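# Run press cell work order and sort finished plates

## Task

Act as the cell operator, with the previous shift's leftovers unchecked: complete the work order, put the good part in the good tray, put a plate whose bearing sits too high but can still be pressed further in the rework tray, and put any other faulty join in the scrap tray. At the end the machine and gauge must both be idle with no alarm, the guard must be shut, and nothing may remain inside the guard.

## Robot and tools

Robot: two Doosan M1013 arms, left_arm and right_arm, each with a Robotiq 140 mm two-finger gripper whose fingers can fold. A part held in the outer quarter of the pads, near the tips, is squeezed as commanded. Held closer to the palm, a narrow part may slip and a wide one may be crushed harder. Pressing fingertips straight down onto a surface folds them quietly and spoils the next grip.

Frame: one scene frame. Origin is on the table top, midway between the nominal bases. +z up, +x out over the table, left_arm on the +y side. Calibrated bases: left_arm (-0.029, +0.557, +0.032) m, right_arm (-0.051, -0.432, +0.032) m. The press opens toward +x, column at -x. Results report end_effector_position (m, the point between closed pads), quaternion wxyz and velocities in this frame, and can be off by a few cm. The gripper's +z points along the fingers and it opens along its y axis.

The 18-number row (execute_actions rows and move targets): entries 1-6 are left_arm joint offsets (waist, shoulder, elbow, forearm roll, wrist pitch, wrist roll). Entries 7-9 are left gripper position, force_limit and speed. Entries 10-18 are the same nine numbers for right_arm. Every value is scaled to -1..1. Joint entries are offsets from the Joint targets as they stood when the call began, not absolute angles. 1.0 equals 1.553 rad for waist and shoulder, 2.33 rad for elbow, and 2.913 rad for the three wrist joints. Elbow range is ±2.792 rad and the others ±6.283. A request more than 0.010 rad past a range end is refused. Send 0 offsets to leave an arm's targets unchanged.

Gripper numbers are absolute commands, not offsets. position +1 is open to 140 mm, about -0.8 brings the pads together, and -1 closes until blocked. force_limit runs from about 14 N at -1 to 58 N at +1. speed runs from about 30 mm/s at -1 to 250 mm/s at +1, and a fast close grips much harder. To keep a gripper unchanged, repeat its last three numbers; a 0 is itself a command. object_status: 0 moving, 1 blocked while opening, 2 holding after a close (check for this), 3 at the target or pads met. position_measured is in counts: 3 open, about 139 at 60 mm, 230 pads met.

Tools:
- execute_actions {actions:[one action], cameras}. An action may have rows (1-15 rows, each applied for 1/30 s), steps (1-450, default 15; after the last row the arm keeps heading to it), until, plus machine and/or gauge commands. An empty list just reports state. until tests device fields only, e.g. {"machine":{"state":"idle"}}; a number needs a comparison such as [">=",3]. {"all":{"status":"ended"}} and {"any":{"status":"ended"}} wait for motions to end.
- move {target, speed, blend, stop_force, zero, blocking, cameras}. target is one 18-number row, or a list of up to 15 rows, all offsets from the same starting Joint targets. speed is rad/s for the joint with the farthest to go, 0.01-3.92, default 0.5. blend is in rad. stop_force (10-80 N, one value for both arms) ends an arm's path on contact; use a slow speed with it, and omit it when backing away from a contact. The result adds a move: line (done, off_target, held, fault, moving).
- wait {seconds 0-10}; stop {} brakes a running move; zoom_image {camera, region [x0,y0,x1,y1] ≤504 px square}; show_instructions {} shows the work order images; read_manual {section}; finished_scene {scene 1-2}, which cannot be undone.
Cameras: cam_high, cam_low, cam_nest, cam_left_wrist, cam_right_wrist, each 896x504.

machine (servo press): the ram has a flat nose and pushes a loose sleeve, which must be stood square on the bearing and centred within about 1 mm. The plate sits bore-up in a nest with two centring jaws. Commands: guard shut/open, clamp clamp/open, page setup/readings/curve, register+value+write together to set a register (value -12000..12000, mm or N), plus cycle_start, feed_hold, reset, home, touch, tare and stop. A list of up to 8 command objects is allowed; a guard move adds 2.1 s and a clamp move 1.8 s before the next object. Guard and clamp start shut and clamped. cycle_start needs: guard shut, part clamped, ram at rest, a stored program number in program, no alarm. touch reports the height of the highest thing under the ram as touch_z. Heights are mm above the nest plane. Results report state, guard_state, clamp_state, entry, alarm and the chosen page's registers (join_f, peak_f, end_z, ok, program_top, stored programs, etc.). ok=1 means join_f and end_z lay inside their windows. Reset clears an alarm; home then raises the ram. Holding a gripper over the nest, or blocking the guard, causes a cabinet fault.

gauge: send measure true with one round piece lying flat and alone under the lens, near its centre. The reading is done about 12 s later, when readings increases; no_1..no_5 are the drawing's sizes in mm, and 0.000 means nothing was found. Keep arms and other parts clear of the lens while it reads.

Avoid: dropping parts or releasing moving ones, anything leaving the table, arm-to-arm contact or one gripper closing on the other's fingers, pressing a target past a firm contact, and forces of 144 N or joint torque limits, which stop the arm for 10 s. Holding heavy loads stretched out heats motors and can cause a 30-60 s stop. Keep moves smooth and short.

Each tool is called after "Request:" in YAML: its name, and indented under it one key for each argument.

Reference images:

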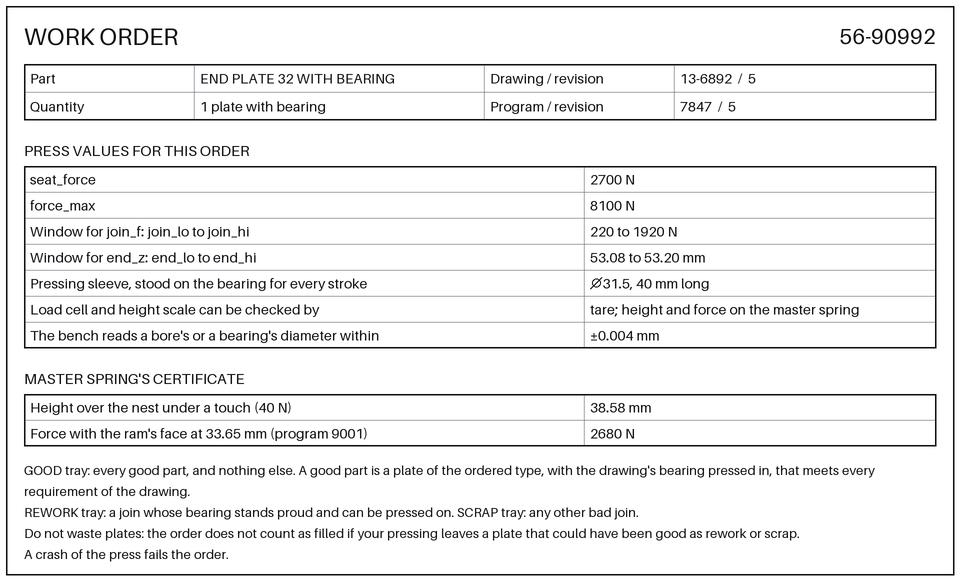

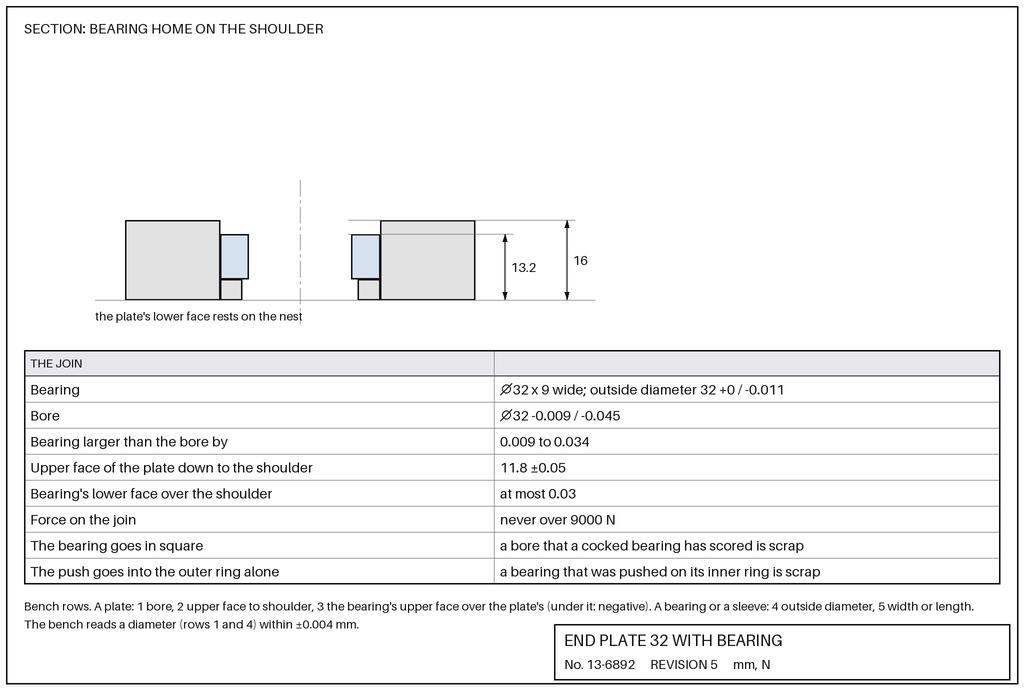

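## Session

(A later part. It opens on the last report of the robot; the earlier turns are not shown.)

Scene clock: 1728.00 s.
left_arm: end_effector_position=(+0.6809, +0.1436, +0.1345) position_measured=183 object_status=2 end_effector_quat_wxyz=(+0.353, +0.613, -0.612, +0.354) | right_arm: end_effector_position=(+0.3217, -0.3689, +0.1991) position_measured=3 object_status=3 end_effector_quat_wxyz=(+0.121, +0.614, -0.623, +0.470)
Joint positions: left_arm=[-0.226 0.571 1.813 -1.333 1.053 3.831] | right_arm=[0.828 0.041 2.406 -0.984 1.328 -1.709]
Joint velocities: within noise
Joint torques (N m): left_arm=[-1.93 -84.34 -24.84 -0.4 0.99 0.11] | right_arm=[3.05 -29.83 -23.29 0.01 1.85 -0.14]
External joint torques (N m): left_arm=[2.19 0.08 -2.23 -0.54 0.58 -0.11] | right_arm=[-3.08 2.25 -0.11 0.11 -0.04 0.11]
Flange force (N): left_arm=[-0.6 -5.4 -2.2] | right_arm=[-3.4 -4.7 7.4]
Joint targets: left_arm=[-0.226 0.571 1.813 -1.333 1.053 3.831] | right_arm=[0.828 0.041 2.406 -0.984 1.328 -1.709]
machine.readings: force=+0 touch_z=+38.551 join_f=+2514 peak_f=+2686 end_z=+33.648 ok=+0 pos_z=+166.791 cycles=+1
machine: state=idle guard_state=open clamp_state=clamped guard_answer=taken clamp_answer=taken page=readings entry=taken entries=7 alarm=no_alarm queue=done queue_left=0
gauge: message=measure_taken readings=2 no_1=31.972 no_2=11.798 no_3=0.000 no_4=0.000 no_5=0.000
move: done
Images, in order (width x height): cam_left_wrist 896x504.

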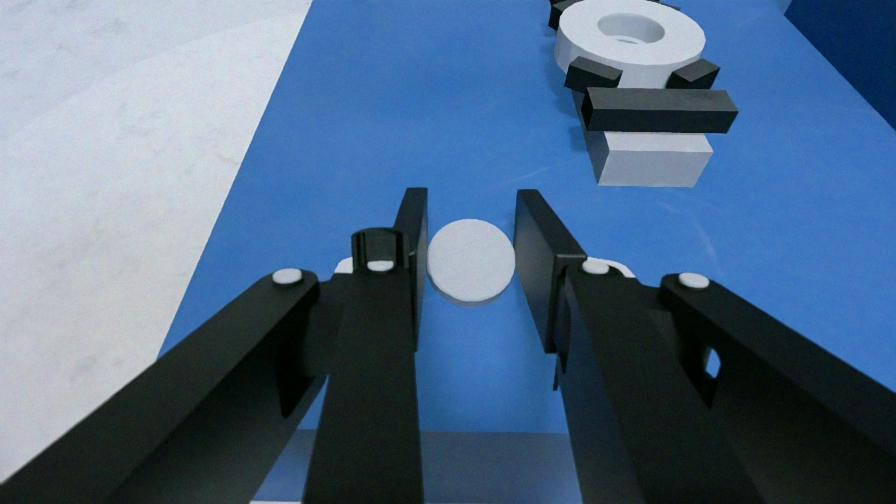

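Request:
move:
  target: [0,0.0019,0.0004,-0.0007,-0.0003,0.0015,-1,-1,-1,0,0,0,0,0,0,1,1,1]
  speed: 0.01
  cameras: ["cam_left_wrist"]

Request:
execute_actions:
  actions:
    - {"rows":[[0,0,0,0,0,0,-0.2,-1,-1,0,0,0,0,0,0,1,1,1]],"steps":50}
  cameras: ["cam_left_wrist"]

Request:
zoom_image:
  camera: "cam_left_wrist"
  region: [380, 180, 560, 370]

Scene clock: 1739.20 s.
left_arm: end_effector_position=(+0.6808, +0.1436, +0.1320) position_measured=183 object_status=2 end_effector_quat_wxyz=(+0.353, +0.613, -0.612, +0.354) | right_arm: end_effector_position=(+0.3217, -0.3689, +0.1991) position_measured=3 object_status=3 end_effector_quat_wxyz=(+0.121, +0.614, -0.623, +0.470)
Joint positions: left_arm=[-0.226 0.574 1.814 -1.335 1.052 3.835] | right_arm=[0.828 0.041 2.406 -0.984 1.328 -1.709]
Joint velocities: within noise
Joint torques (N m): left_arm=[-2.39 -85.11 -25.03 -0.62 1.13 0.15] | right_arm=[3.24 -29.9 -23.31 0.08 1.89 -0.01]
External joint torques (N m): left_arm=[2.4 2.13 -1.57 -0.31 0.43 -0.15] | right_arm=[-3.32 2.53 -0.1 0.03 -0.09 -0.01]
Flange force (N): left_arm=[-2.8 -6.6 -1.0] | right_arm=[-3.6 -5.3 8.2]
Joint targets: left_arm=[-0.226 0.574 1.814 -1.335 1.052 3.835] | right_arm=[0.828 0.041 2.406 -0.984 1.328 -1.709]
machine.readings: force=+0 touch_z=+38.551 join_f=+2514 peak_f=+2686 end_z=+33.648 ok=+0 pos_z=+166.791 cycles=+1
machine: state=idle guard_state=open clamp_state=clamped guard_answer=taken clamp_answer=taken page=readings entry=taken entries=7 alarm=no_alarm queue=done queue_left=0
gauge: message=measure_taken readings=2 no_1=31.972 no_2=11.798 no_3=0.000 no_4=0.000 no_5=0.000
move: done
Images, in order (width x height): cam_left_wrist 896x504.

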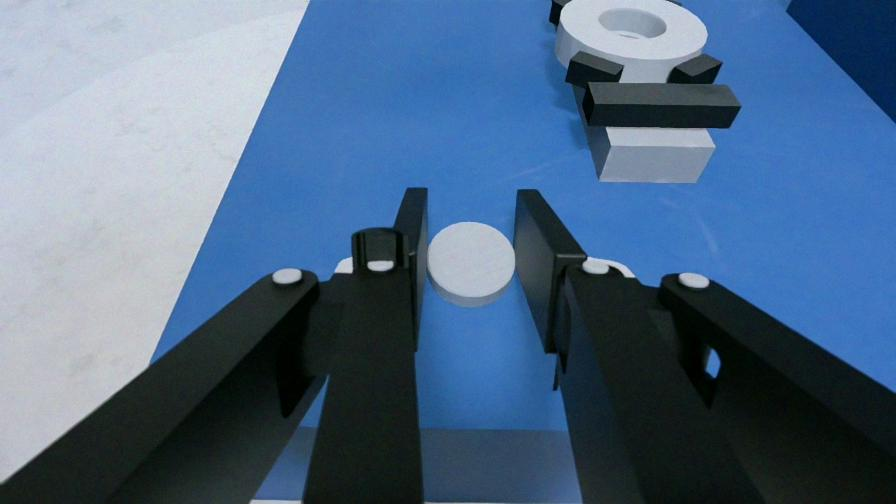

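Scene clock: 1741.07 s.
left_arm: end_effector_position=(+0.6808, +0.1436, +0.1320) position_measured=154 object_status=3 end_effector_quat_wxyz=(+0.353, +0.613, -0.612, +0.354) | right_arm: end_effector_position=(+0.3217, -0.3689, +0.1991) position_measured=3 object_status=3 end_effector_quat_wxyz=(+0.121, +0.614, -0.623, +0.470)
Joint positions: left_arm=[-0.226 0.574 1.814 -1.335 1.052 3.835] | right_arm=[0.828 0.041 2.406 -0.984 1.328 -1.709]
Joint velocities: within noise
Joint torques (N m): left_arm=[-2.49 -86.63 -26.02 -1.06 1.55 0.08] | right_arm=[3.35 -29.77 -23.5 -0.01 1.89 -0.05]
External joint torques (N m): left_arm=[2.57 2.78 -0.74 0.12 0.01 -0.08] | right_arm=[-3.43 2.3 0.05 0.13 -0.08 0.02]
Flange force (N): left_arm=[-3.8 -5.7 -0.9] | right_arm=[-3.0 -5.0 8.3]
Joint targets: left_arm=[-0.226 0.574 1.814 -1.335 1.052 3.835] | right_arm=[0.828 0.041 2.406 -0.984 1.328 -1.709]
machine.readings: force=+0 touch_z=+38.551 join_f=+2514 peak_f=+2686 end_z=+33.648 ok=+0 pos_z=+166.791 cycles=+1
machine: state=idle guard_state=open clamp_state=clamped guard_answer=taken clamp_answer=taken page=readings entry=taken entries=7 alarm=no_alarm queue=done queue_left=0
gauge: message=measure_taken readings=2 no_1=31.972 no_2=11.798 no_3=0.000 no_4=0.000 no_5=0.000
Images, in order (width x height): cam_left_wrist 896x504.

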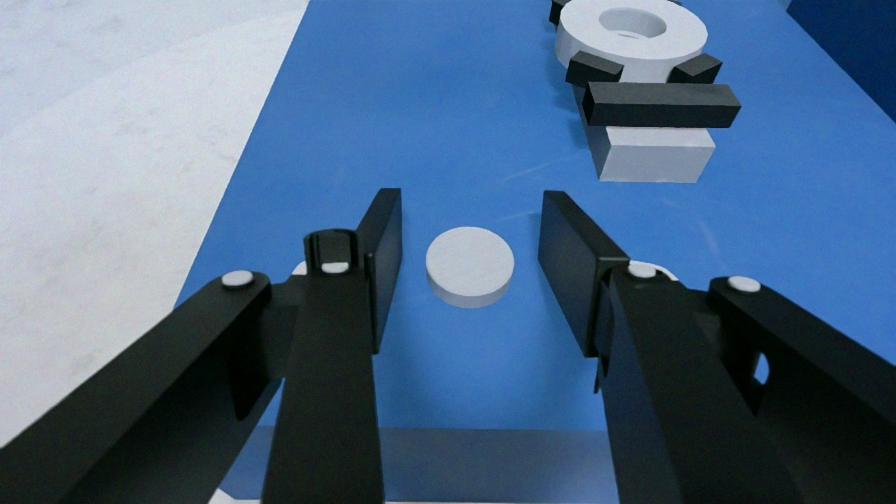

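Scaled by 2.653.

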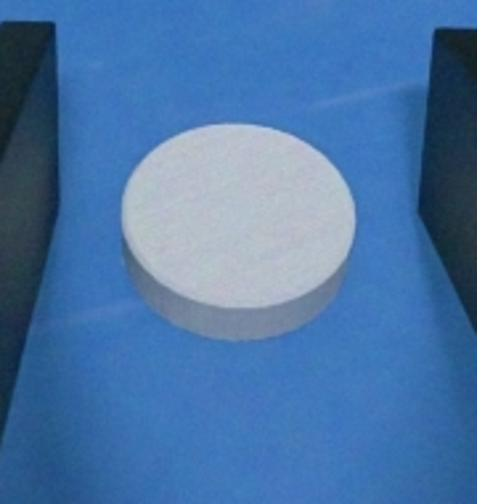

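Request:
move:
  target: [0.0025,0.0011,0.0006,-0.0001,0.0005,0.0018,-0.2,-1,-1,0,0,0,0,0,0,1,1,1]
  speed: 0.02
  cameras: []

Request:
execute_actions:
  actions:
    - {"rows":[[0,0,0,0,0,0,-1,-1,-1,0,0,0,0,0,0,1,1,1]],"steps":80}
  cameras: ["cam_left_wrist"]

Request:
zoom_image:
  camera: "cam_left_wrist"
  region: [380, 180, 560, 370]

Scene clock: 1766.73 s.
left_arm: end_effector_position=(+0.6812, +0.1463, +0.1304) position_measured=154 object_status=3 end_effector_quat_wxyz=(+0.353, +0.613, -0.612, +0.354) | right_arm: end_effector_position=(+0.3217, -0.3689, +0.1991) position_measured=3 object_status=3 end_effector_quat_wxyz=(+0.121, +0.614, -0.623, +0.470)
Joint positions: left_arm=[-0.222 0.575 1.815 -1.336 1.053 3.84] | right_arm=[0.828 0.041 2.406 -0.984 1.328 -1.709]
Joint velocities: within noise
Joint torques (N m): left_arm=[-2.51 -86.47 -25.72 -1.05 1.55 0.11] | right_arm=[3.4 -29.75 -23.49 0.07 1.87 -0.08]
External joint torques (N m): left_arm=[2.66 2.99 -0.79 0.12 0.02 -0.12] | right_arm=[-3.54 2.54 0.04 0.05 -0.07 0.06]
Flange force (N): left_arm=[-4.0 -6.0 -0.9] | right_arm=[-3.6 -5.3 8.8]
Joint targets: left_arm=[-0.222 0.575 1.815 -1.336 1.053 3.840] | right_arm=[0.828 0.041 2.406 -0.984 1.328 -1.709]
machine.readings: force=+0 touch_z=+38.551 join_f=+2514 peak_f=+2686 end_z=+33.648 ok=+0 pos_z=+166.791 cycles=+1
machine: state=idle guard_state=open clamp_state=clamped guard_answer=taken clamp_answer=taken page=readings entry=taken entries=7 alarm=no_alarm queue=done queue_left=0
gauge: message=measure_taken readings=2 no_1=31.972 no_2=11.798 no_3=0.000 no_4=0.000 no_5=0.000
move: done
No camera images: "cameras" was empty.

Scene clock: 1769.60 s.
left_arm: end_effector_position=(+0.6812, +0.1464, +0.1304) position_measured=183 object_status=2 end_effector_quat_wxyz=(+0.353, +0.613, -0.612, +0.354) | right_arm: end_effector_position=(+0.3217, -0.3689, +0.1991) position_measured=3 object_status=3 end_effector_quat_wxyz=(+0.121, +0.614, -0.623, +0.470)
Joint positions: left_arm=[-0.222 0.575 1.815 -1.336 1.053 3.84] | right_arm=[0.828 0.041 2.406 -0.984 1.328 -1.709]
Joint velocities: within noise
Joint torques (N m): left_arm=[-2.23 -86.36 -25.73 -0.92 1.4 0.08] | right_arm=[3.01 -30.42 -23.54 -0.01 1.86 -0.07]
External joint torques (N m): left_arm=[2.4 2.18 -0.98 -0.02 0.19 -0.08] | right_arm=[-3.15 3.13 0.14 0.12 -0.06 0.05]
Flange force (N): left_arm=[-3.1 -5.4 -1.2] | right_arm=[-5.2 -4.7 8.2]
Joint targets: left_arm=[-0.222 0.575 1.815 -1.336 1.053 3.840] | right_arm=[0.828 0.041 2.406 -0.984 1.328 -1.709]
machine.readings: force=+0 touch_z=+38.551 join_f=+2514 peak_f=+2686 end_z=+33.648 ok=+0 pos_z=+166.791 cycles=+1
machine: state=idle guard_state=open clamp_state=clamped guard_answer=taken clamp_answer=taken page=readings entry=taken entries=7 alarm=no_alarm queue=done queue_left=0
gauge: message=measure_taken readings=2 no_1=31.972 no_2=11.798 no_3=0.000 no_4=0.000 no_5=0.000
Images, in order (width x height): cam_left_wrist 896x504.

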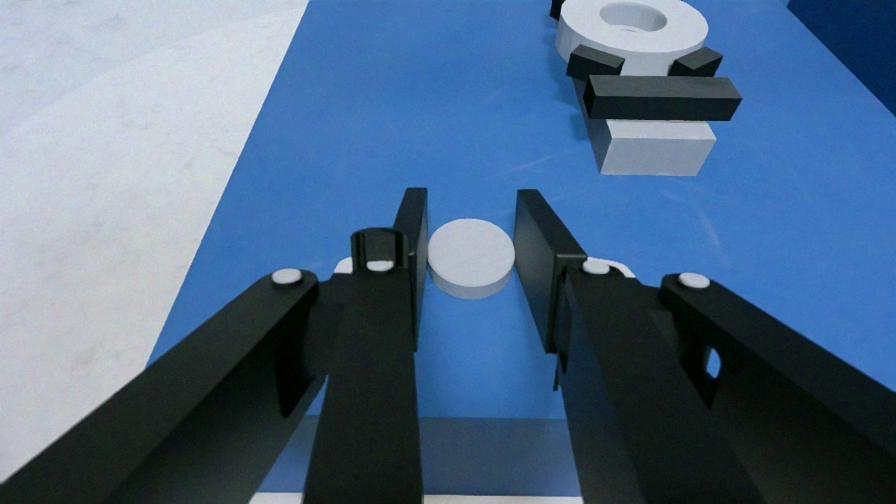

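Scaled by 2.653.

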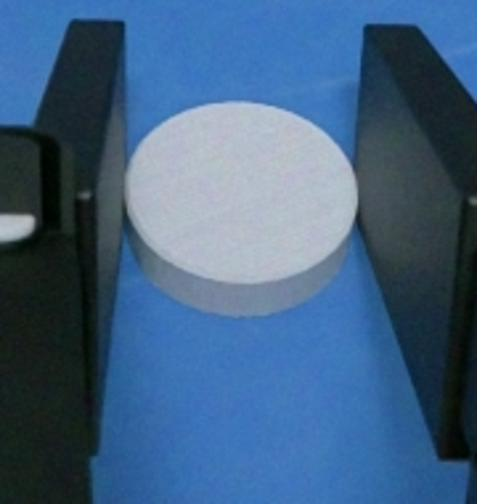

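Request:
move:
  target:
    - [-0.0026,-0.0478,-0.0123,0.0184,0.0084,-0.0395,-1,-1,-1,0,0,0,0,0,0,1,1,1]
    - [-0.1350,-0.0746,0.0286,-0.0339,-0.0462,-0.0313,-1,-1,-1,0,0,0,0,0,0,1,1,1]
    - [-0.1350,-0.0624,0.0319,-0.0408,-0.0473,-0.0200,-1,-1,-1,0,0,0,0,0,0,1,1,1]
  speed: [0.1,0.12,0.05]
  cameras: ["cam_left_wrist","cam_nest"]

Request:
zoom_image:
  camera: "cam_left_wrist"
  region: [380, 180, 560, 370]

Scene clock: 1801.13 s.
left_arm: end_effector_position=(+0.6008, +0.0193, +0.1692) position_measured=183 object_status=2 end_effector_quat_wxyz=(+0.353, +0.613, -0.612, +0.353) | right_arm: end_effector_position=(+0.3217, -0.3689, +0.1991) position_measured=3 object_status=3 end_effector_quat_wxyz=(+0.121, +0.614, -0.623, +0.470)
Joint positions: left_arm=[-0.431 0.478 1.889 -1.455 0.915 3.782] | right_arm=[0.828 0.041 2.406 -0.984 1.328 -1.709]
Joint velocities: within noise
Joint torques (N m): left_arm=[-2.38 -79.2 -27.34 -1.5 1.45 0.07] | right_arm=[3.18 -30.47 -23.33 0.03 1.89 -0.09]
External joint torques (N m): left_arm=[2.53 3.12 -0.42 0.3 0.01 -0.07] | right_arm=[-3.27 3.33 -0.06 0.09 -0.09 0.06]
Flange force (N): left_arm=[-3.6 -6.2 -0.1] | right_arm=[-5.7 -5.2 8.4]
Joint targets: left_arm=[-0.431 0.478 1.889 -1.455 0.915 3.782] | right_arm=[0.828 0.041 2.406 -0.984 1.328 -1.709]
machine.readings: force=+0 touch_z=+38.551 join_f=+2514 peak_f=+2686 end_z=+33.648 ok=+0 pos_z=+166.791 cycles=+1
machine: state=idle guard_state=open clamp_state=clamped guard_answer=taken clamp_answer=taken page=readings entry=taken entries=7 alarm=no_alarm queue=done queue_left=0
gauge: message=measure_taken readings=2 no_1=31.972 no_2=11.798 no_3=0.000 no_4=0.000 no_5=0.000
move: done
Images, in order (width x height): cam_nest 896x504, cam_left_wrist 896x504.

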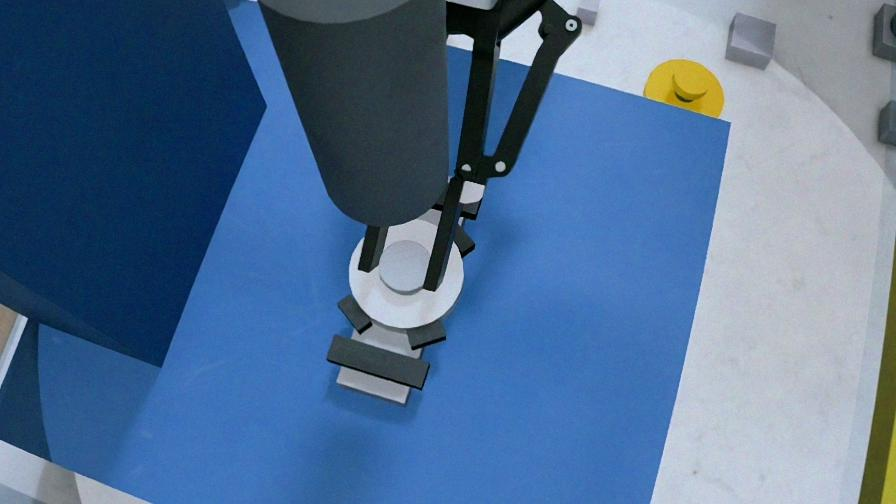

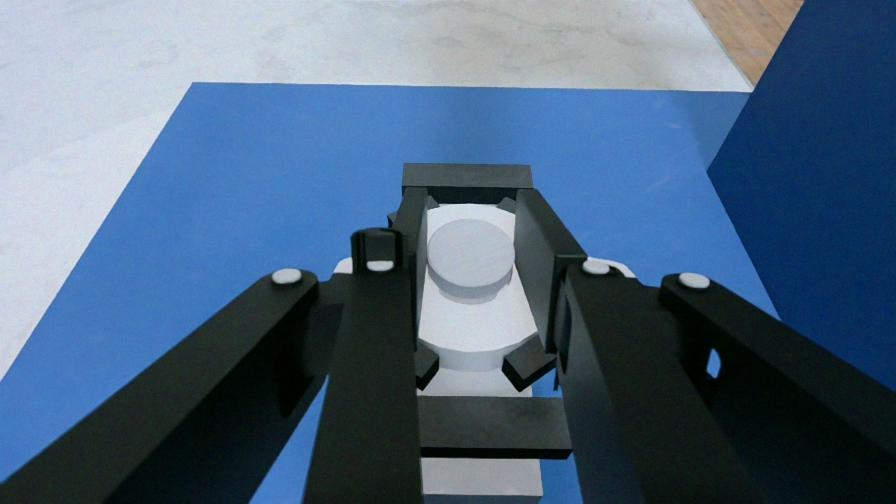

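Scaled by 2.653.

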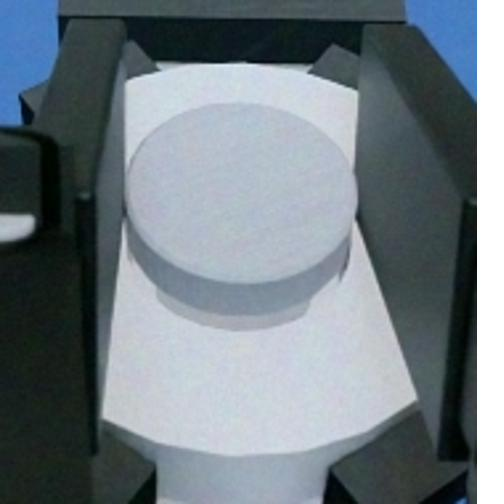

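Request:
move:
  target: [0,0.0048,0.0012,-0.0026,-0.0003,0.0044,-1,-1,-1,0,0,0,0,0,0,1,1,1]
  speed: 0.01
  stop_force: 12
  cameras: ["cam_left_wrist","cam_nest"]

Request:
zoom_image:
  camera: "cam_left_wrist"
  region: [380, 180, 560, 370]

Request:
execute_actions:
  actions:
    - {"rows":[[0,0,0,0,0,0,-0.72,-1,-1,0,0,0,0,0,0,1,1,1]],"steps":20}
  cameras: ["cam_left_wrist","cam_nest"]

Request:
zoom_image:
  camera: "cam_left_wrist"
  region: [380, 180, 560, 370]

Request:
zoom_image:
  camera: "cam_nest"
  region: [320, 200, 500, 360]

Scene clock: 1817.47 s.
left_arm: end_effector_position=(+0.6007, +0.0192, +0.1642) position_measured=183 object_status=2 end_effector_quat_wxyz=(+0.354, +0.612, -0.612, +0.354) | right_arm: end_effector_position=(+0.3217, -0.3689, +0.1991) position_measured=3 object_status=3 end_effector_quat_wxyz=(+0.121, +0.614, -0.623, +0.470)
Joint positions: left_arm=[-0.431 0.485 1.892 -1.461 0.915 3.793] | right_arm=[0.828 0.041 2.406 -0.984 1.328 -1.709]
Joint velocities: within noise
Joint torques (N m): left_arm=[-2.16 -65.53 -20.97 0.96 -2.52 0.06] | right_arm=[3.16 -29.61 -23.42 0.01 1.91 -0.06]
External joint torques (N m): left_arm=[2.32 -10.74 -6.51 -2.17 4 -0.06] | right_arm=[-3.3 2.51 0.03 0.11 -0.11 0.04]
Flange force (N): left_arm=[9.7 -2.0 -11.4] | right_arm=[-3.7 -4.9 8.2]
Joint targets: left_arm=[-0.431 0.485 1.892 -1.461 0.915 3.793] | right_arm=[0.828 0.041 2.406 -0.984 1.328 -1.709]
machine.readings: force=+0 touch_z=+38.551 join_f=+2514 peak_f=+2686 end_z=+33.648 ok=+0 pos_z=+166.791 cycles=+1
machine: state=idle guard_state=open clamp_state=clamped guard_answer=taken clamp_answer=taken page=readings entry=taken entries=7 alarm=no_alarm queue=done queue_left=0
gauge: message=measure_taken readings=2 no_1=31.972 no_2=11.798 no_3=0.000 no_4=0.000 no_5=0.000
move: contact (left_arm)
Images, in order (width x height): cam_nest 896x504, cam_left_wrist 896x504.

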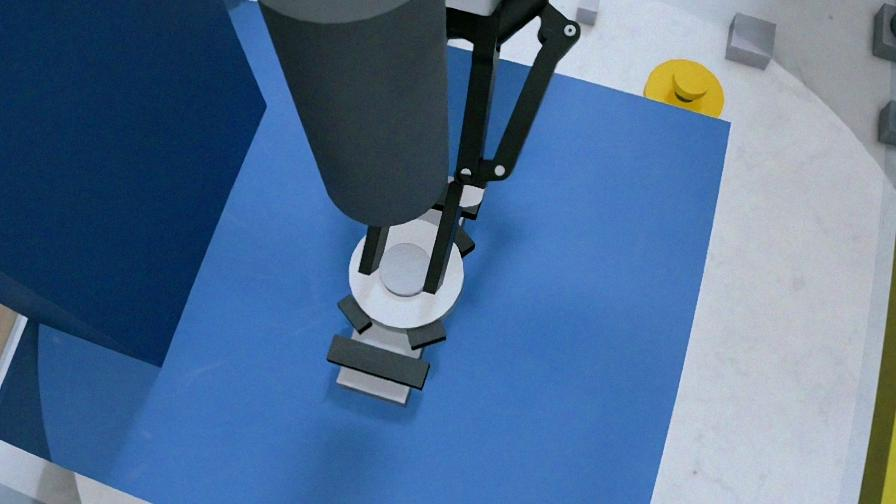

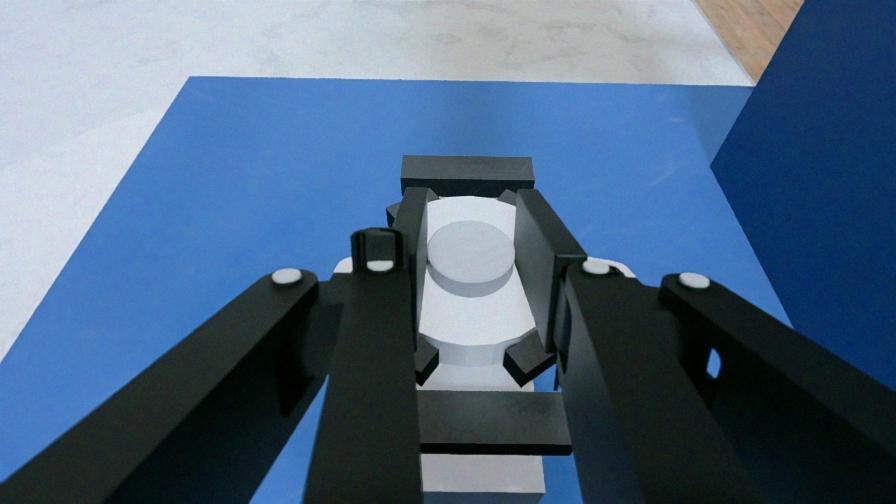

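Scaled by 2.653.

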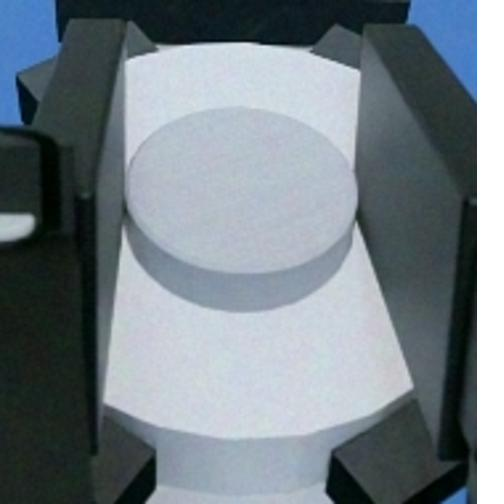

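Scene clock: 1818.33 s.
left_arm: end_effector_position=(+0.6007, +0.0192, +0.1642) position_measured=183 object_status=2 end_effector_quat_wxyz=(+0.354, +0.612, -0.612, +0.353) | right_arm: end_effector_position=(+0.3217, -0.3689, +0.1991) position_measured=3 object_status=3 end_effector_quat_wxyz=(+0.121, +0.614, -0.623, +0.470)
Joint positions: left_arm=[-0.431 0.485 1.892 -1.461 0.915 3.793] | right_arm=[0.828 0.041 2.406 -0.984 1.328 -1.709]
Joint velocities: within noise
Joint torques (N m): left_arm=[-2.22 -65.32 -21.1 0.97 -2.46 0.1] | right_arm=[3.38 -29.81 -23.41 0.01 1.9 -0.02]
External joint torques (N m): left_arm=[2.3 -10.87 -6.34 -2.18 3.94 -0.1] | right_arm=[-3.4 2.28 -0.04 0.11 -0.1 0]
Flange force (N): left_arm=[9.8 -1.5 -11.5] | right_arm=[-3.0 -5.2 8.2]
Joint targets: left_arm=[-0.431 0.485 1.892 -1.461 0.915 3.793] | right_arm=[0.828 0.041 2.406 -0.984 1.328 -1.709]
machine.readings: force=+0 touch_z=+38.551 join_f=+2514 peak_f=+2686 end_z=+33.648 ok=+0 pos_z=+166.791 cycles=+1
machine: state=idle guard_state=open clamp_state=clamped guard_answer=taken clamp_answer=taken page=readings entry=taken entries=7 alarm=no_alarm queue=done queue_left=0
gauge: message=measure_taken readings=2 no_1=31.972 no_2=11.798 no_3=0.000 no_4=0.000 no_5=0.000
Images, in order (width x height): cam_nest 896x504, cam_left_wrist 896x504.

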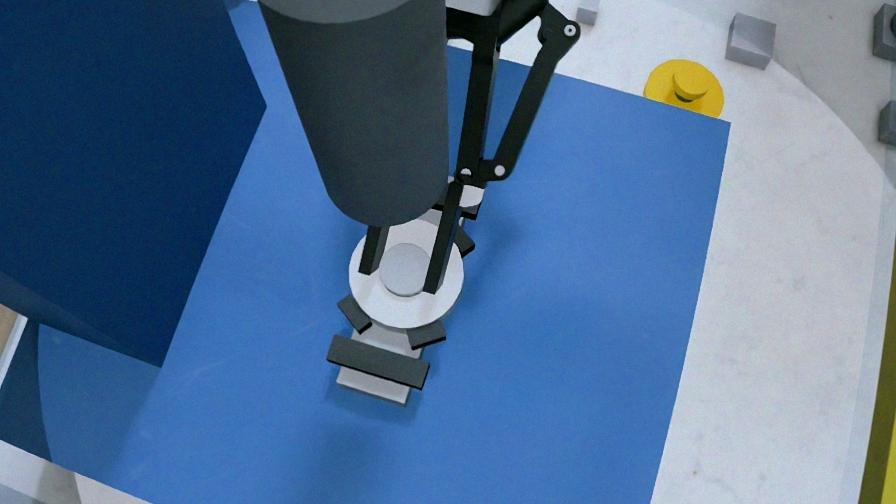

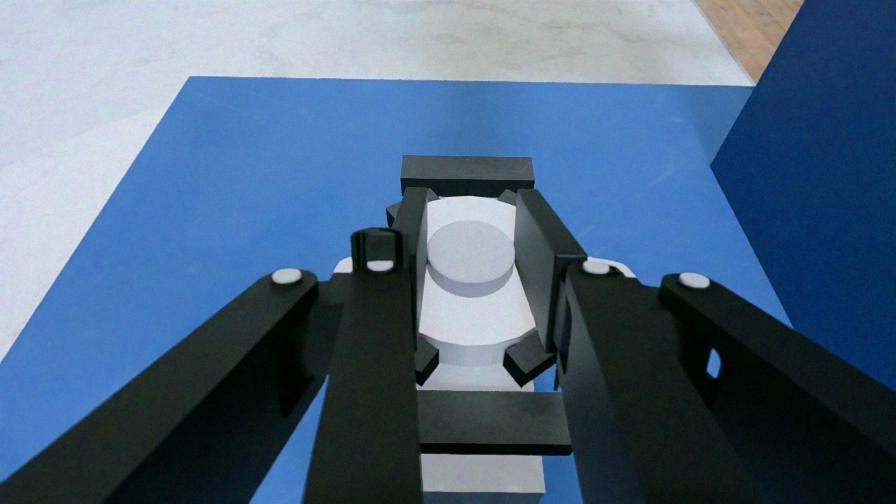

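Scaled by 2.653.

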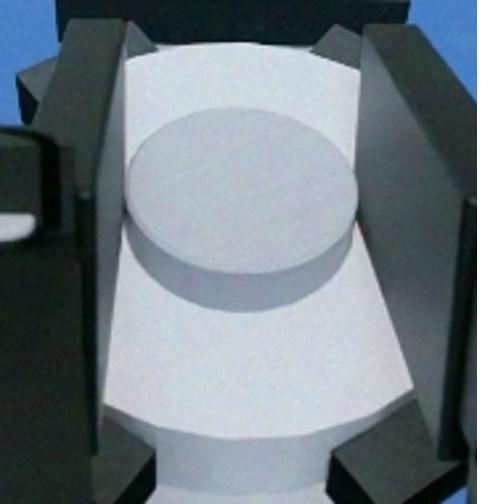

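Scaled by 2.800.

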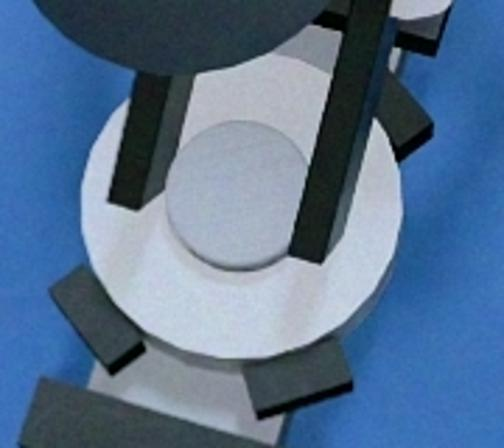

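Request:
move:
  target: [-0.0002,-0.0011,-0.0004,0.0006,0,-0.0012,-1,-1,-1,0,0,0,0,0,0,1,1,1]
  speed: 0.01
  cameras: []

Request:
move:
  target: [0,0.0024,0.0006,-0.0013,-0.0001,0.0022,-1,-1,-1,0,0,0,0,0,0,1,1,1]
  speed: 0.01
  stop_force: 14
  cameras: ["cam_left_wrist","cam_nest"]

Request:
zoom_image:
  camera: "cam_left_wrist"
  region: [380, 180, 560, 370]

Request:
zoom_image:
  camera: "cam_nest"
  region: [320, 200, 500, 360]

Scene clock: 1854.43 s.
left_arm: end_effector_position=(+0.6008, +0.0190, +0.1657) position_measured=183 object_status=2 end_effector_quat_wxyz=(+0.354, +0.613, -0.612, +0.353) | right_arm: end_effector_position=(+0.3217, -0.3689, +0.1991) position_measured=3 object_status=3 end_effector_quat_wxyz=(+0.121, +0.614, -0.623, +0.470)
Joint positions: left_arm=[-0.432 0.483 1.891 -1.459 0.915 3.789] | right_arm=[0.828 0.041 2.406 -0.984 1.328 -1.709]
Joint velocities: within noise
Joint torques (N m): left_arm=[-2.74 -79 -26.89 -1.38 1.47 0.09] | right_arm=[3.67 -29.96 -23.37 -0.02 1.92 -0.08]
External joint torques (N m): left_arm=[2.93 2.77 -0.65 0.18 0 -0.09] | right_arm=[-3.75 2.63 -0.06 0.14 -0.12 0.06]
Flange force (N): left_arm=[-3.5 -6.4 -0.7] | right_arm=[-3.7 -5.7 9.1]
Joint targets: left_arm=[-0.432 0.483 1.891 -1.459 0.915 3.789] | right_arm=[0.828 0.041 2.406 -0.984 1.328 -1.709]
machine.readings: force=+0 touch_z=+38.551 join_f=+2514 peak_f=+2686 end_z=+33.648 ok=+0 pos_z=+166.791 cycles=+1
machine: state=idle guard_state=open clamp_state=clamped guard_answer=taken clamp_answer=taken page=readings entry=taken entries=7 alarm=no_alarm queue=done queue_left=0
gauge: message=measure_taken readings=2 no_1=31.972 no_2=11.798 no_3=0.000 no_4=0.000 no_5=0.000
move: done
No camera images: "cameras" was empty.

Scene clock: 1855.40 s.
left_arm: end_effector_position=(+0.6007, +0.0189, +0.1642) position_measured=183 object_status=2 end_effector_quat_wxyz=(+0.354, +0.612, -0.612, +0.354) | right_arm: end_effector_position=(+0.3217, -0.3689, +0.1991) position_measured=3 object_status=3 end_effector_quat_wxyz=(+0.121, +0.614, -0.623, +0.470)
Joint positions: left_arm=[-0.432 0.485 1.891 -1.462 0.915 3.793] | right_arm=[0.828 0.041 2.406 -0.984 1.328 -1.709]
Joint velocities: within noise
Joint torques (N m): left_arm=[-6.53 -63.51 -22.35 0.34 -2.52 0.11] | right_arm=[3.3 -30.06 -23.39 -0.01 1.83 -0.1]
External joint torques (N m): left_arm=[6.79 -13.21 -5.2 -1.55 4.01 -0.11] | right_arm=[-3.45 2.89 -0.02 0.12 -0.03 0.08]
Flange force (N): left_arm=[8.4 -0.2 -20.4] | right_arm=[-4.5 -5.2 8.5]
Joint targets: left_arm=[-0.432 0.485 1.891 -1.462 0.915 3.793] | right_arm=[0.828 0.041 2.406 -0.984 1.328 -1.709]
machine.readings: force=+0 touch_z=+38.551 join_f=+2514 peak_f=+2686 end_z=+33.648 ok=+0 pos_z=+166.791 cycles=+1
machine: state=idle guard_state=open clamp_state=clamped guard_answer=taken clamp_answer=taken page=readings entry=taken entries=7 alarm=no_alarm queue=done queue_left=0
gauge: message=measure_taken readings=2 no_1=31.972 no_2=11.798 no_3=0.000 no_4=0.000 no_5=0.000
move: contact (left_arm)
Images, in order (width x height): cam_nest 896x504, cam_left_wrist 896x504.

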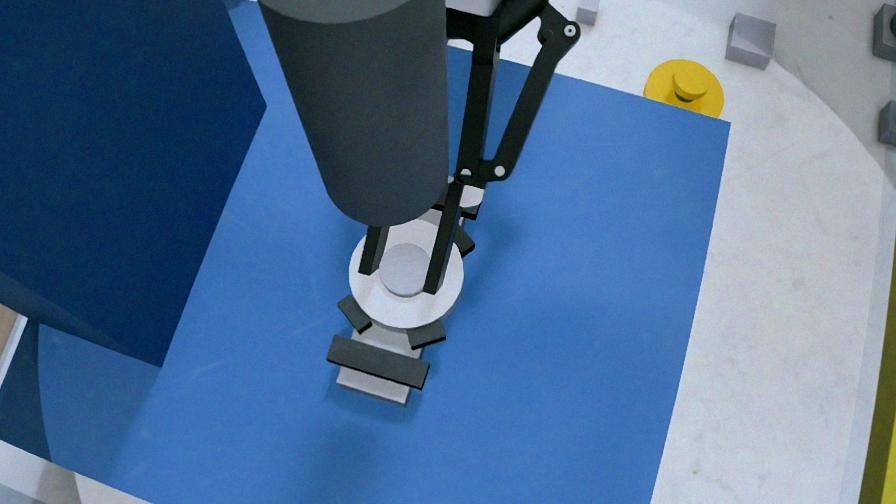

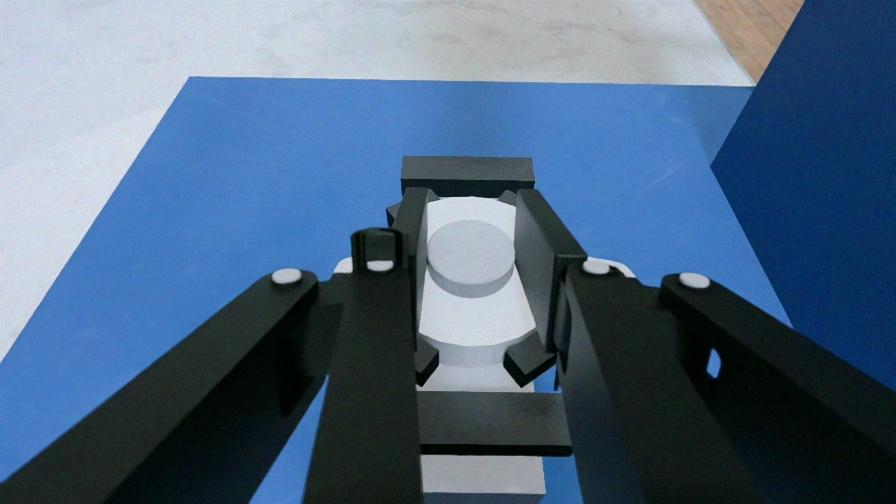

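Scaled by 2.653.

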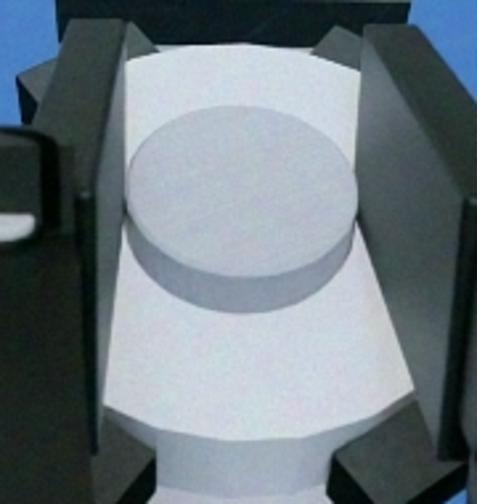

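Scaled by 2.800.

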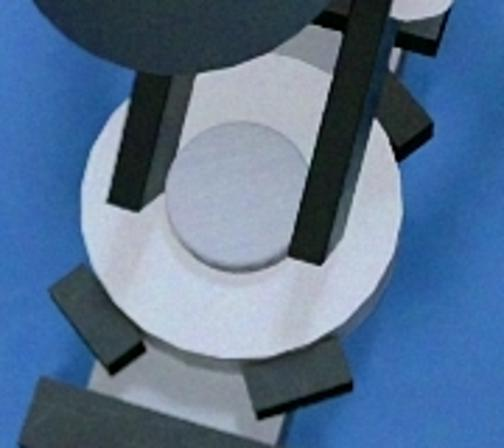

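Request:
move:
  target: [-0.0001,-0.0011,-0.0004,0.0006,0,-0.0012,-1,-1,-1,0,0,0,0,0,0,1,1,1]
  speed: 0.01
  cameras: []

Request:
move:
  target: [0,0.0024,0.0006,-0.0013,-0.0001,0.0022,-1,-1,-1,0,0,0,0,0,0,1,1,1]
  speed: 0.01
  stop_force: 14
  cameras: ["cam_left_wrist","cam_nest"]

Request:
zoom_image:
  camera: "cam_left_wrist"
  region: [380, 180, 560, 370]

Request:
execute_actions:
  actions:
    - {"rows":[[0,0,0,0,0,0,-0.25,-1,-1,0,0,0,0,0,0,1,1,1]],"steps":50}
  cameras: ["cam_left_wrist","cam_nest"]

Request:
zoom_image:
  camera: "cam_left_wrist"
  region: [380, 180, 560, 370]

Request:
zoom_image:
  camera: "cam_nest"
  region: [320, 200, 500, 360]

Scene clock: 1871.80 s.
left_arm: end_effector_position=(+0.6009, +0.0188, +0.1656) position_measured=183 object_status=2 end_effector_quat_wxyz=(+0.354, +0.613, -0.612, +0.354) | right_arm: end_effector_position=(+0.3217, -0.3689, +0.1991) position_measured=3 object_status=3 end_effector_quat_wxyz=(+0.121, +0.614, -0.623, +0.470)
Joint positions: left_arm=[-0.432 0.483 1.89 -1.46 0.915 3.79] | right_arm=[0.828 0.041 2.406 -0.984 1.328 -1.709]
Joint velocities: within noise
Joint torques (N m): left_arm=[-1.77 -79.5 -27.89 -1.68 1.15 0.15] | right_arm=[3.41 -30.11 -23.38 0.02 1.89 -0.09]
External joint torques (N m): left_arm=[1.88 3.15 0.35 0.47 0.33 -0.15] | right_arm=[-3.4 2.76 -0.02 0.1 -0.09 0.07]
Flange force (N): left_arm=[-3.6 -4.7 -0.2] | right_arm=[-4.2 -5.2 8.5]
Joint targets: left_arm=[-0.432 0.483 1.890 -1.460 0.915 3.790] | right_arm=[0.828 0.041 2.406 -0.984 1.328 -1.709]
machine.readings: force=+0 touch_z=+38.551 join_f=+2514 peak_f=+2686 end_z=+33.648 ok=+0 pos_z=+166.791 cycles=+1
machine: state=idle guard_state=open clamp_state=clamped guard_answer=taken clamp_answer=taken page=readings entry=taken entries=7 alarm=no_alarm queue=done queue_left=0
gauge: message=measure_taken readings=2 no_1=31.972 no_2=11.798 no_3=0.000 no_4=0.000 no_5=0.000
move: done
No camera images: "cameras" was empty.

Scene clock: 1872.73 s.
left_arm: end_effector_position=(+0.6009, +0.0187, +0.1642) position_measured=183 object_status=2 end_effector_quat_wxyz=(+0.354, +0.612, -0.612, +0.354) | right_arm: end_effector_position=(+0.3217, -0.3689, +0.1991) position_measured=3 object_status=3 end_effector_quat_wxyz=(+0.121, +0.614, -0.623, +0.470)
Joint positions: left_arm=[-0.432 0.485 1.891 -1.462 0.915 3.793] | right_arm=[0.828 0.041 2.406 -0.984 1.328 -1.709]
Joint velocities: within noise
Joint torques (N m): left_arm=[-6.54 -63.72 -25.22 -0.89 -3.39 0.18] | right_arm=[3.43 -30.18 -23.4 0 1.89 -0.07]
External joint torques (N m): left_arm=[6.72 -12.35 -2.19 -0.32 4.86 -0.18] | right_arm=[-3.52 2.93 -0.03 0.12 -0.09 0.05]
Flange force (N): left_arm=[6.3 2.9 -23.0] | right_arm=[-4.6 -5.4 8.8]
Joint targets: left_arm=[-0.432 0.485 1.891 -1.462 0.915 3.793] | right_arm=[0.828 0.041 2.406 -0.984 1.328 -1.709]
machine.readings: force=+0 touch_z=+38.551 join_f=+2514 peak_f=+2686 end_z=+33.648 ok=+0 pos_z=+166.791 cycles=+1
machine: state=idle guard_state=open clamp_state=clamped guard_answer=taken clamp_answer=taken page=readings entry=taken entries=7 alarm=no_alarm queue=done queue_left=0
gauge: message=measure_taken readings=2 no_1=31.972 no_2=11.798 no_3=0.000 no_4=0.000 no_5=0.000
move: contact (left_arm)
Images, in order (width x height): cam_nest 896x504, cam_left_wrist 896x504.

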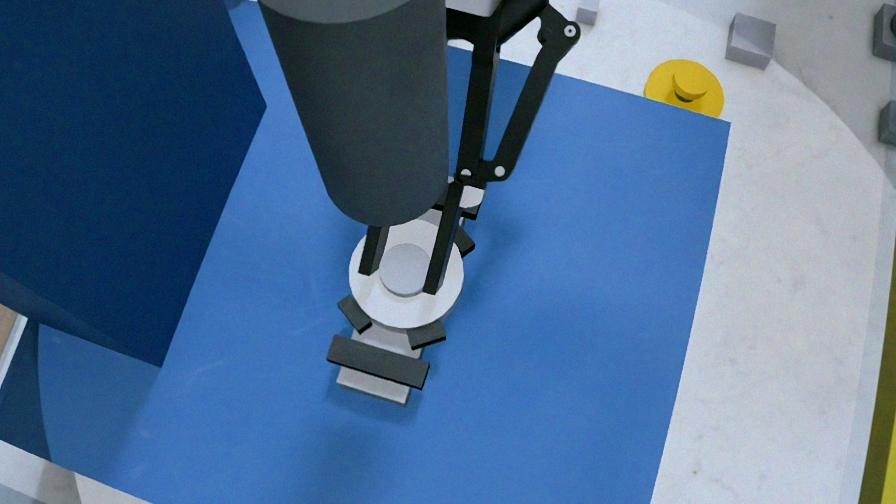

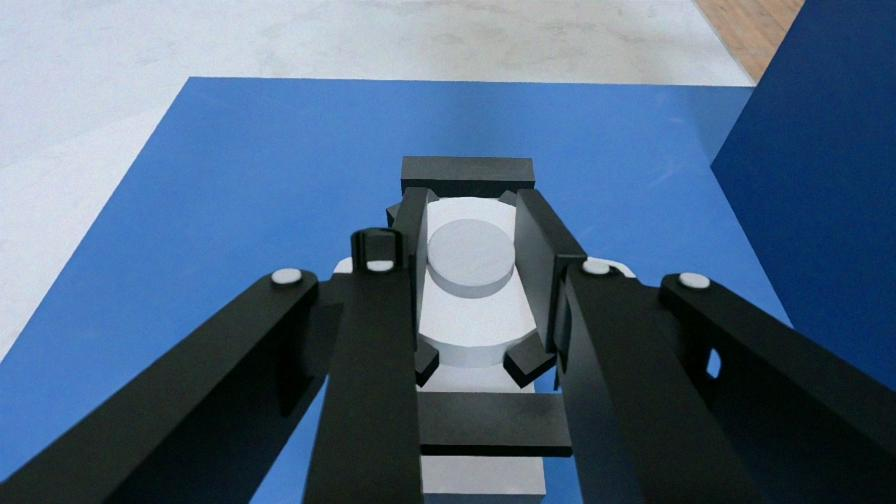

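Scaled by 2.653.

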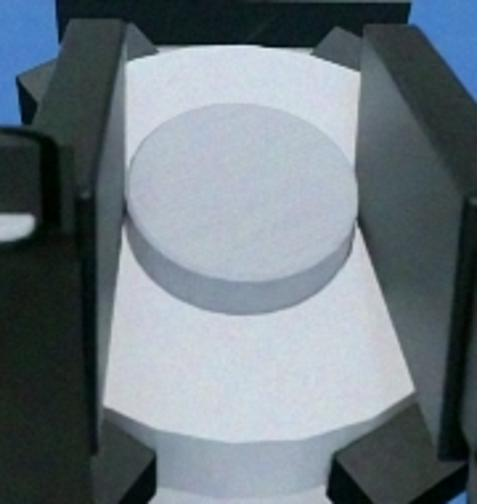

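Scene clock: 1874.60 s.
left_arm: end_effector_position=(+0.6009, +0.0187, +0.1642) position_measured=160 object_status=3 end_effector_quat_wxyz=(+0.354, +0.612, -0.612, +0.354) | right_arm: end_effector_position=(+0.3217, -0.3689, +0.1991) position_measured=3 object_status=3 end_effector_quat_wxyz=(+0.121, +0.614, -0.623, +0.470)
Joint positions: left_arm=[-0.432 0.485 1.891 -1.462 0.915 3.793] | right_arm=[0.828 0.041 2.406 -0.984 1.328 -1.709]
Joint velocities: within noise
Joint torques (N m): left_arm=[-2.3 -78.93 -26.72 -1.26 1.31 0.14] | right_arm=[3.72 -29.92 -23.51 -0.01 1.83 -0.16]
External joint torques (N m): left_arm=[2.41 2.2 -0.83 0.04 0.18 -0.14] | right_arm=[-3.8 2.4 0.15 0.12 -0.03 0.14]
Flange force (N): left_arm=[-2.6 -5.8 -0.5] | right_arm=[-3.1 -5.3 9.2]
Joint targets: left_arm=[-0.432 0.485 1.891 -1.462 0.915 3.793] | right_arm=[0.828 0.041 2.406 -0.984 1.328 -1.709]
machine.readings: force=+0 touch_z=+38.551 join_f=+2514 peak_f=+2686 end_z=+33.648 ok=+0 pos_z=+166.791 cycles=+1
machine: state=idle guard_state=open clamp_state=clamped guard_answer=taken clamp_answer=taken page=readings entry=taken entries=7 alarm=no_alarm queue=done queue_left=0
gauge: message=measure_taken readings=2 no_1=31.972 no_2=11.798 no_3=0.000 no_4=0.000 no_5=0.000
Images, in order (width x height): cam_nest 896x504, cam_left_wrist 896x504.

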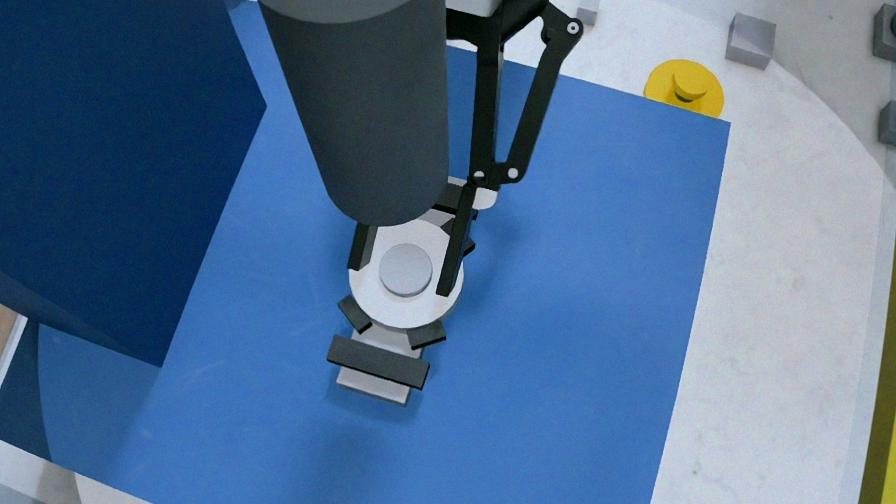

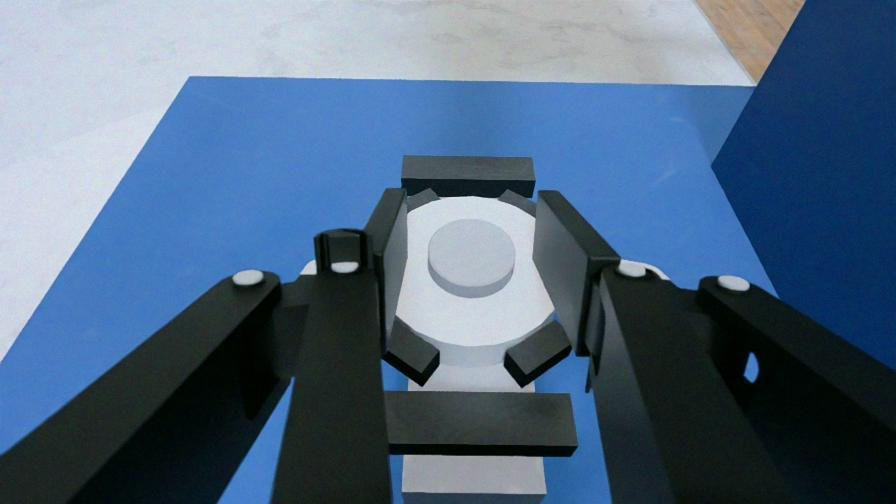

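Scaled by 2.653.

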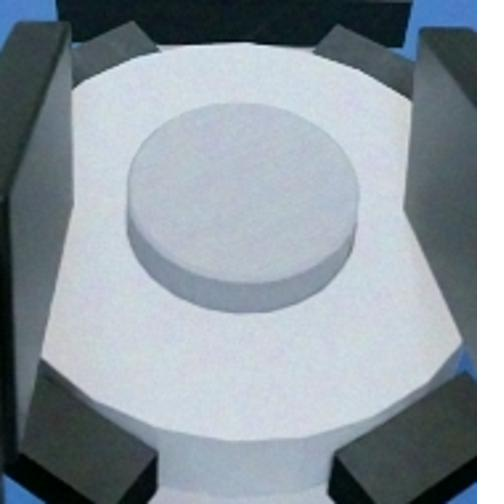

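Scaled by 2.800.

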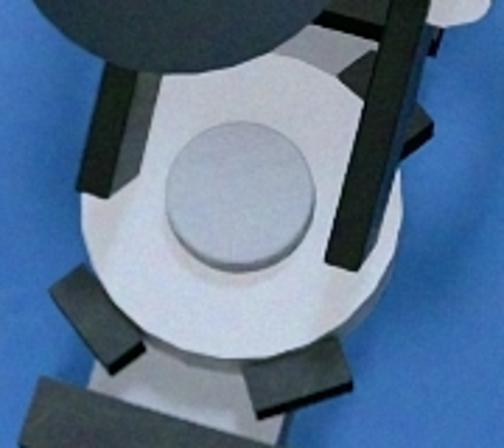

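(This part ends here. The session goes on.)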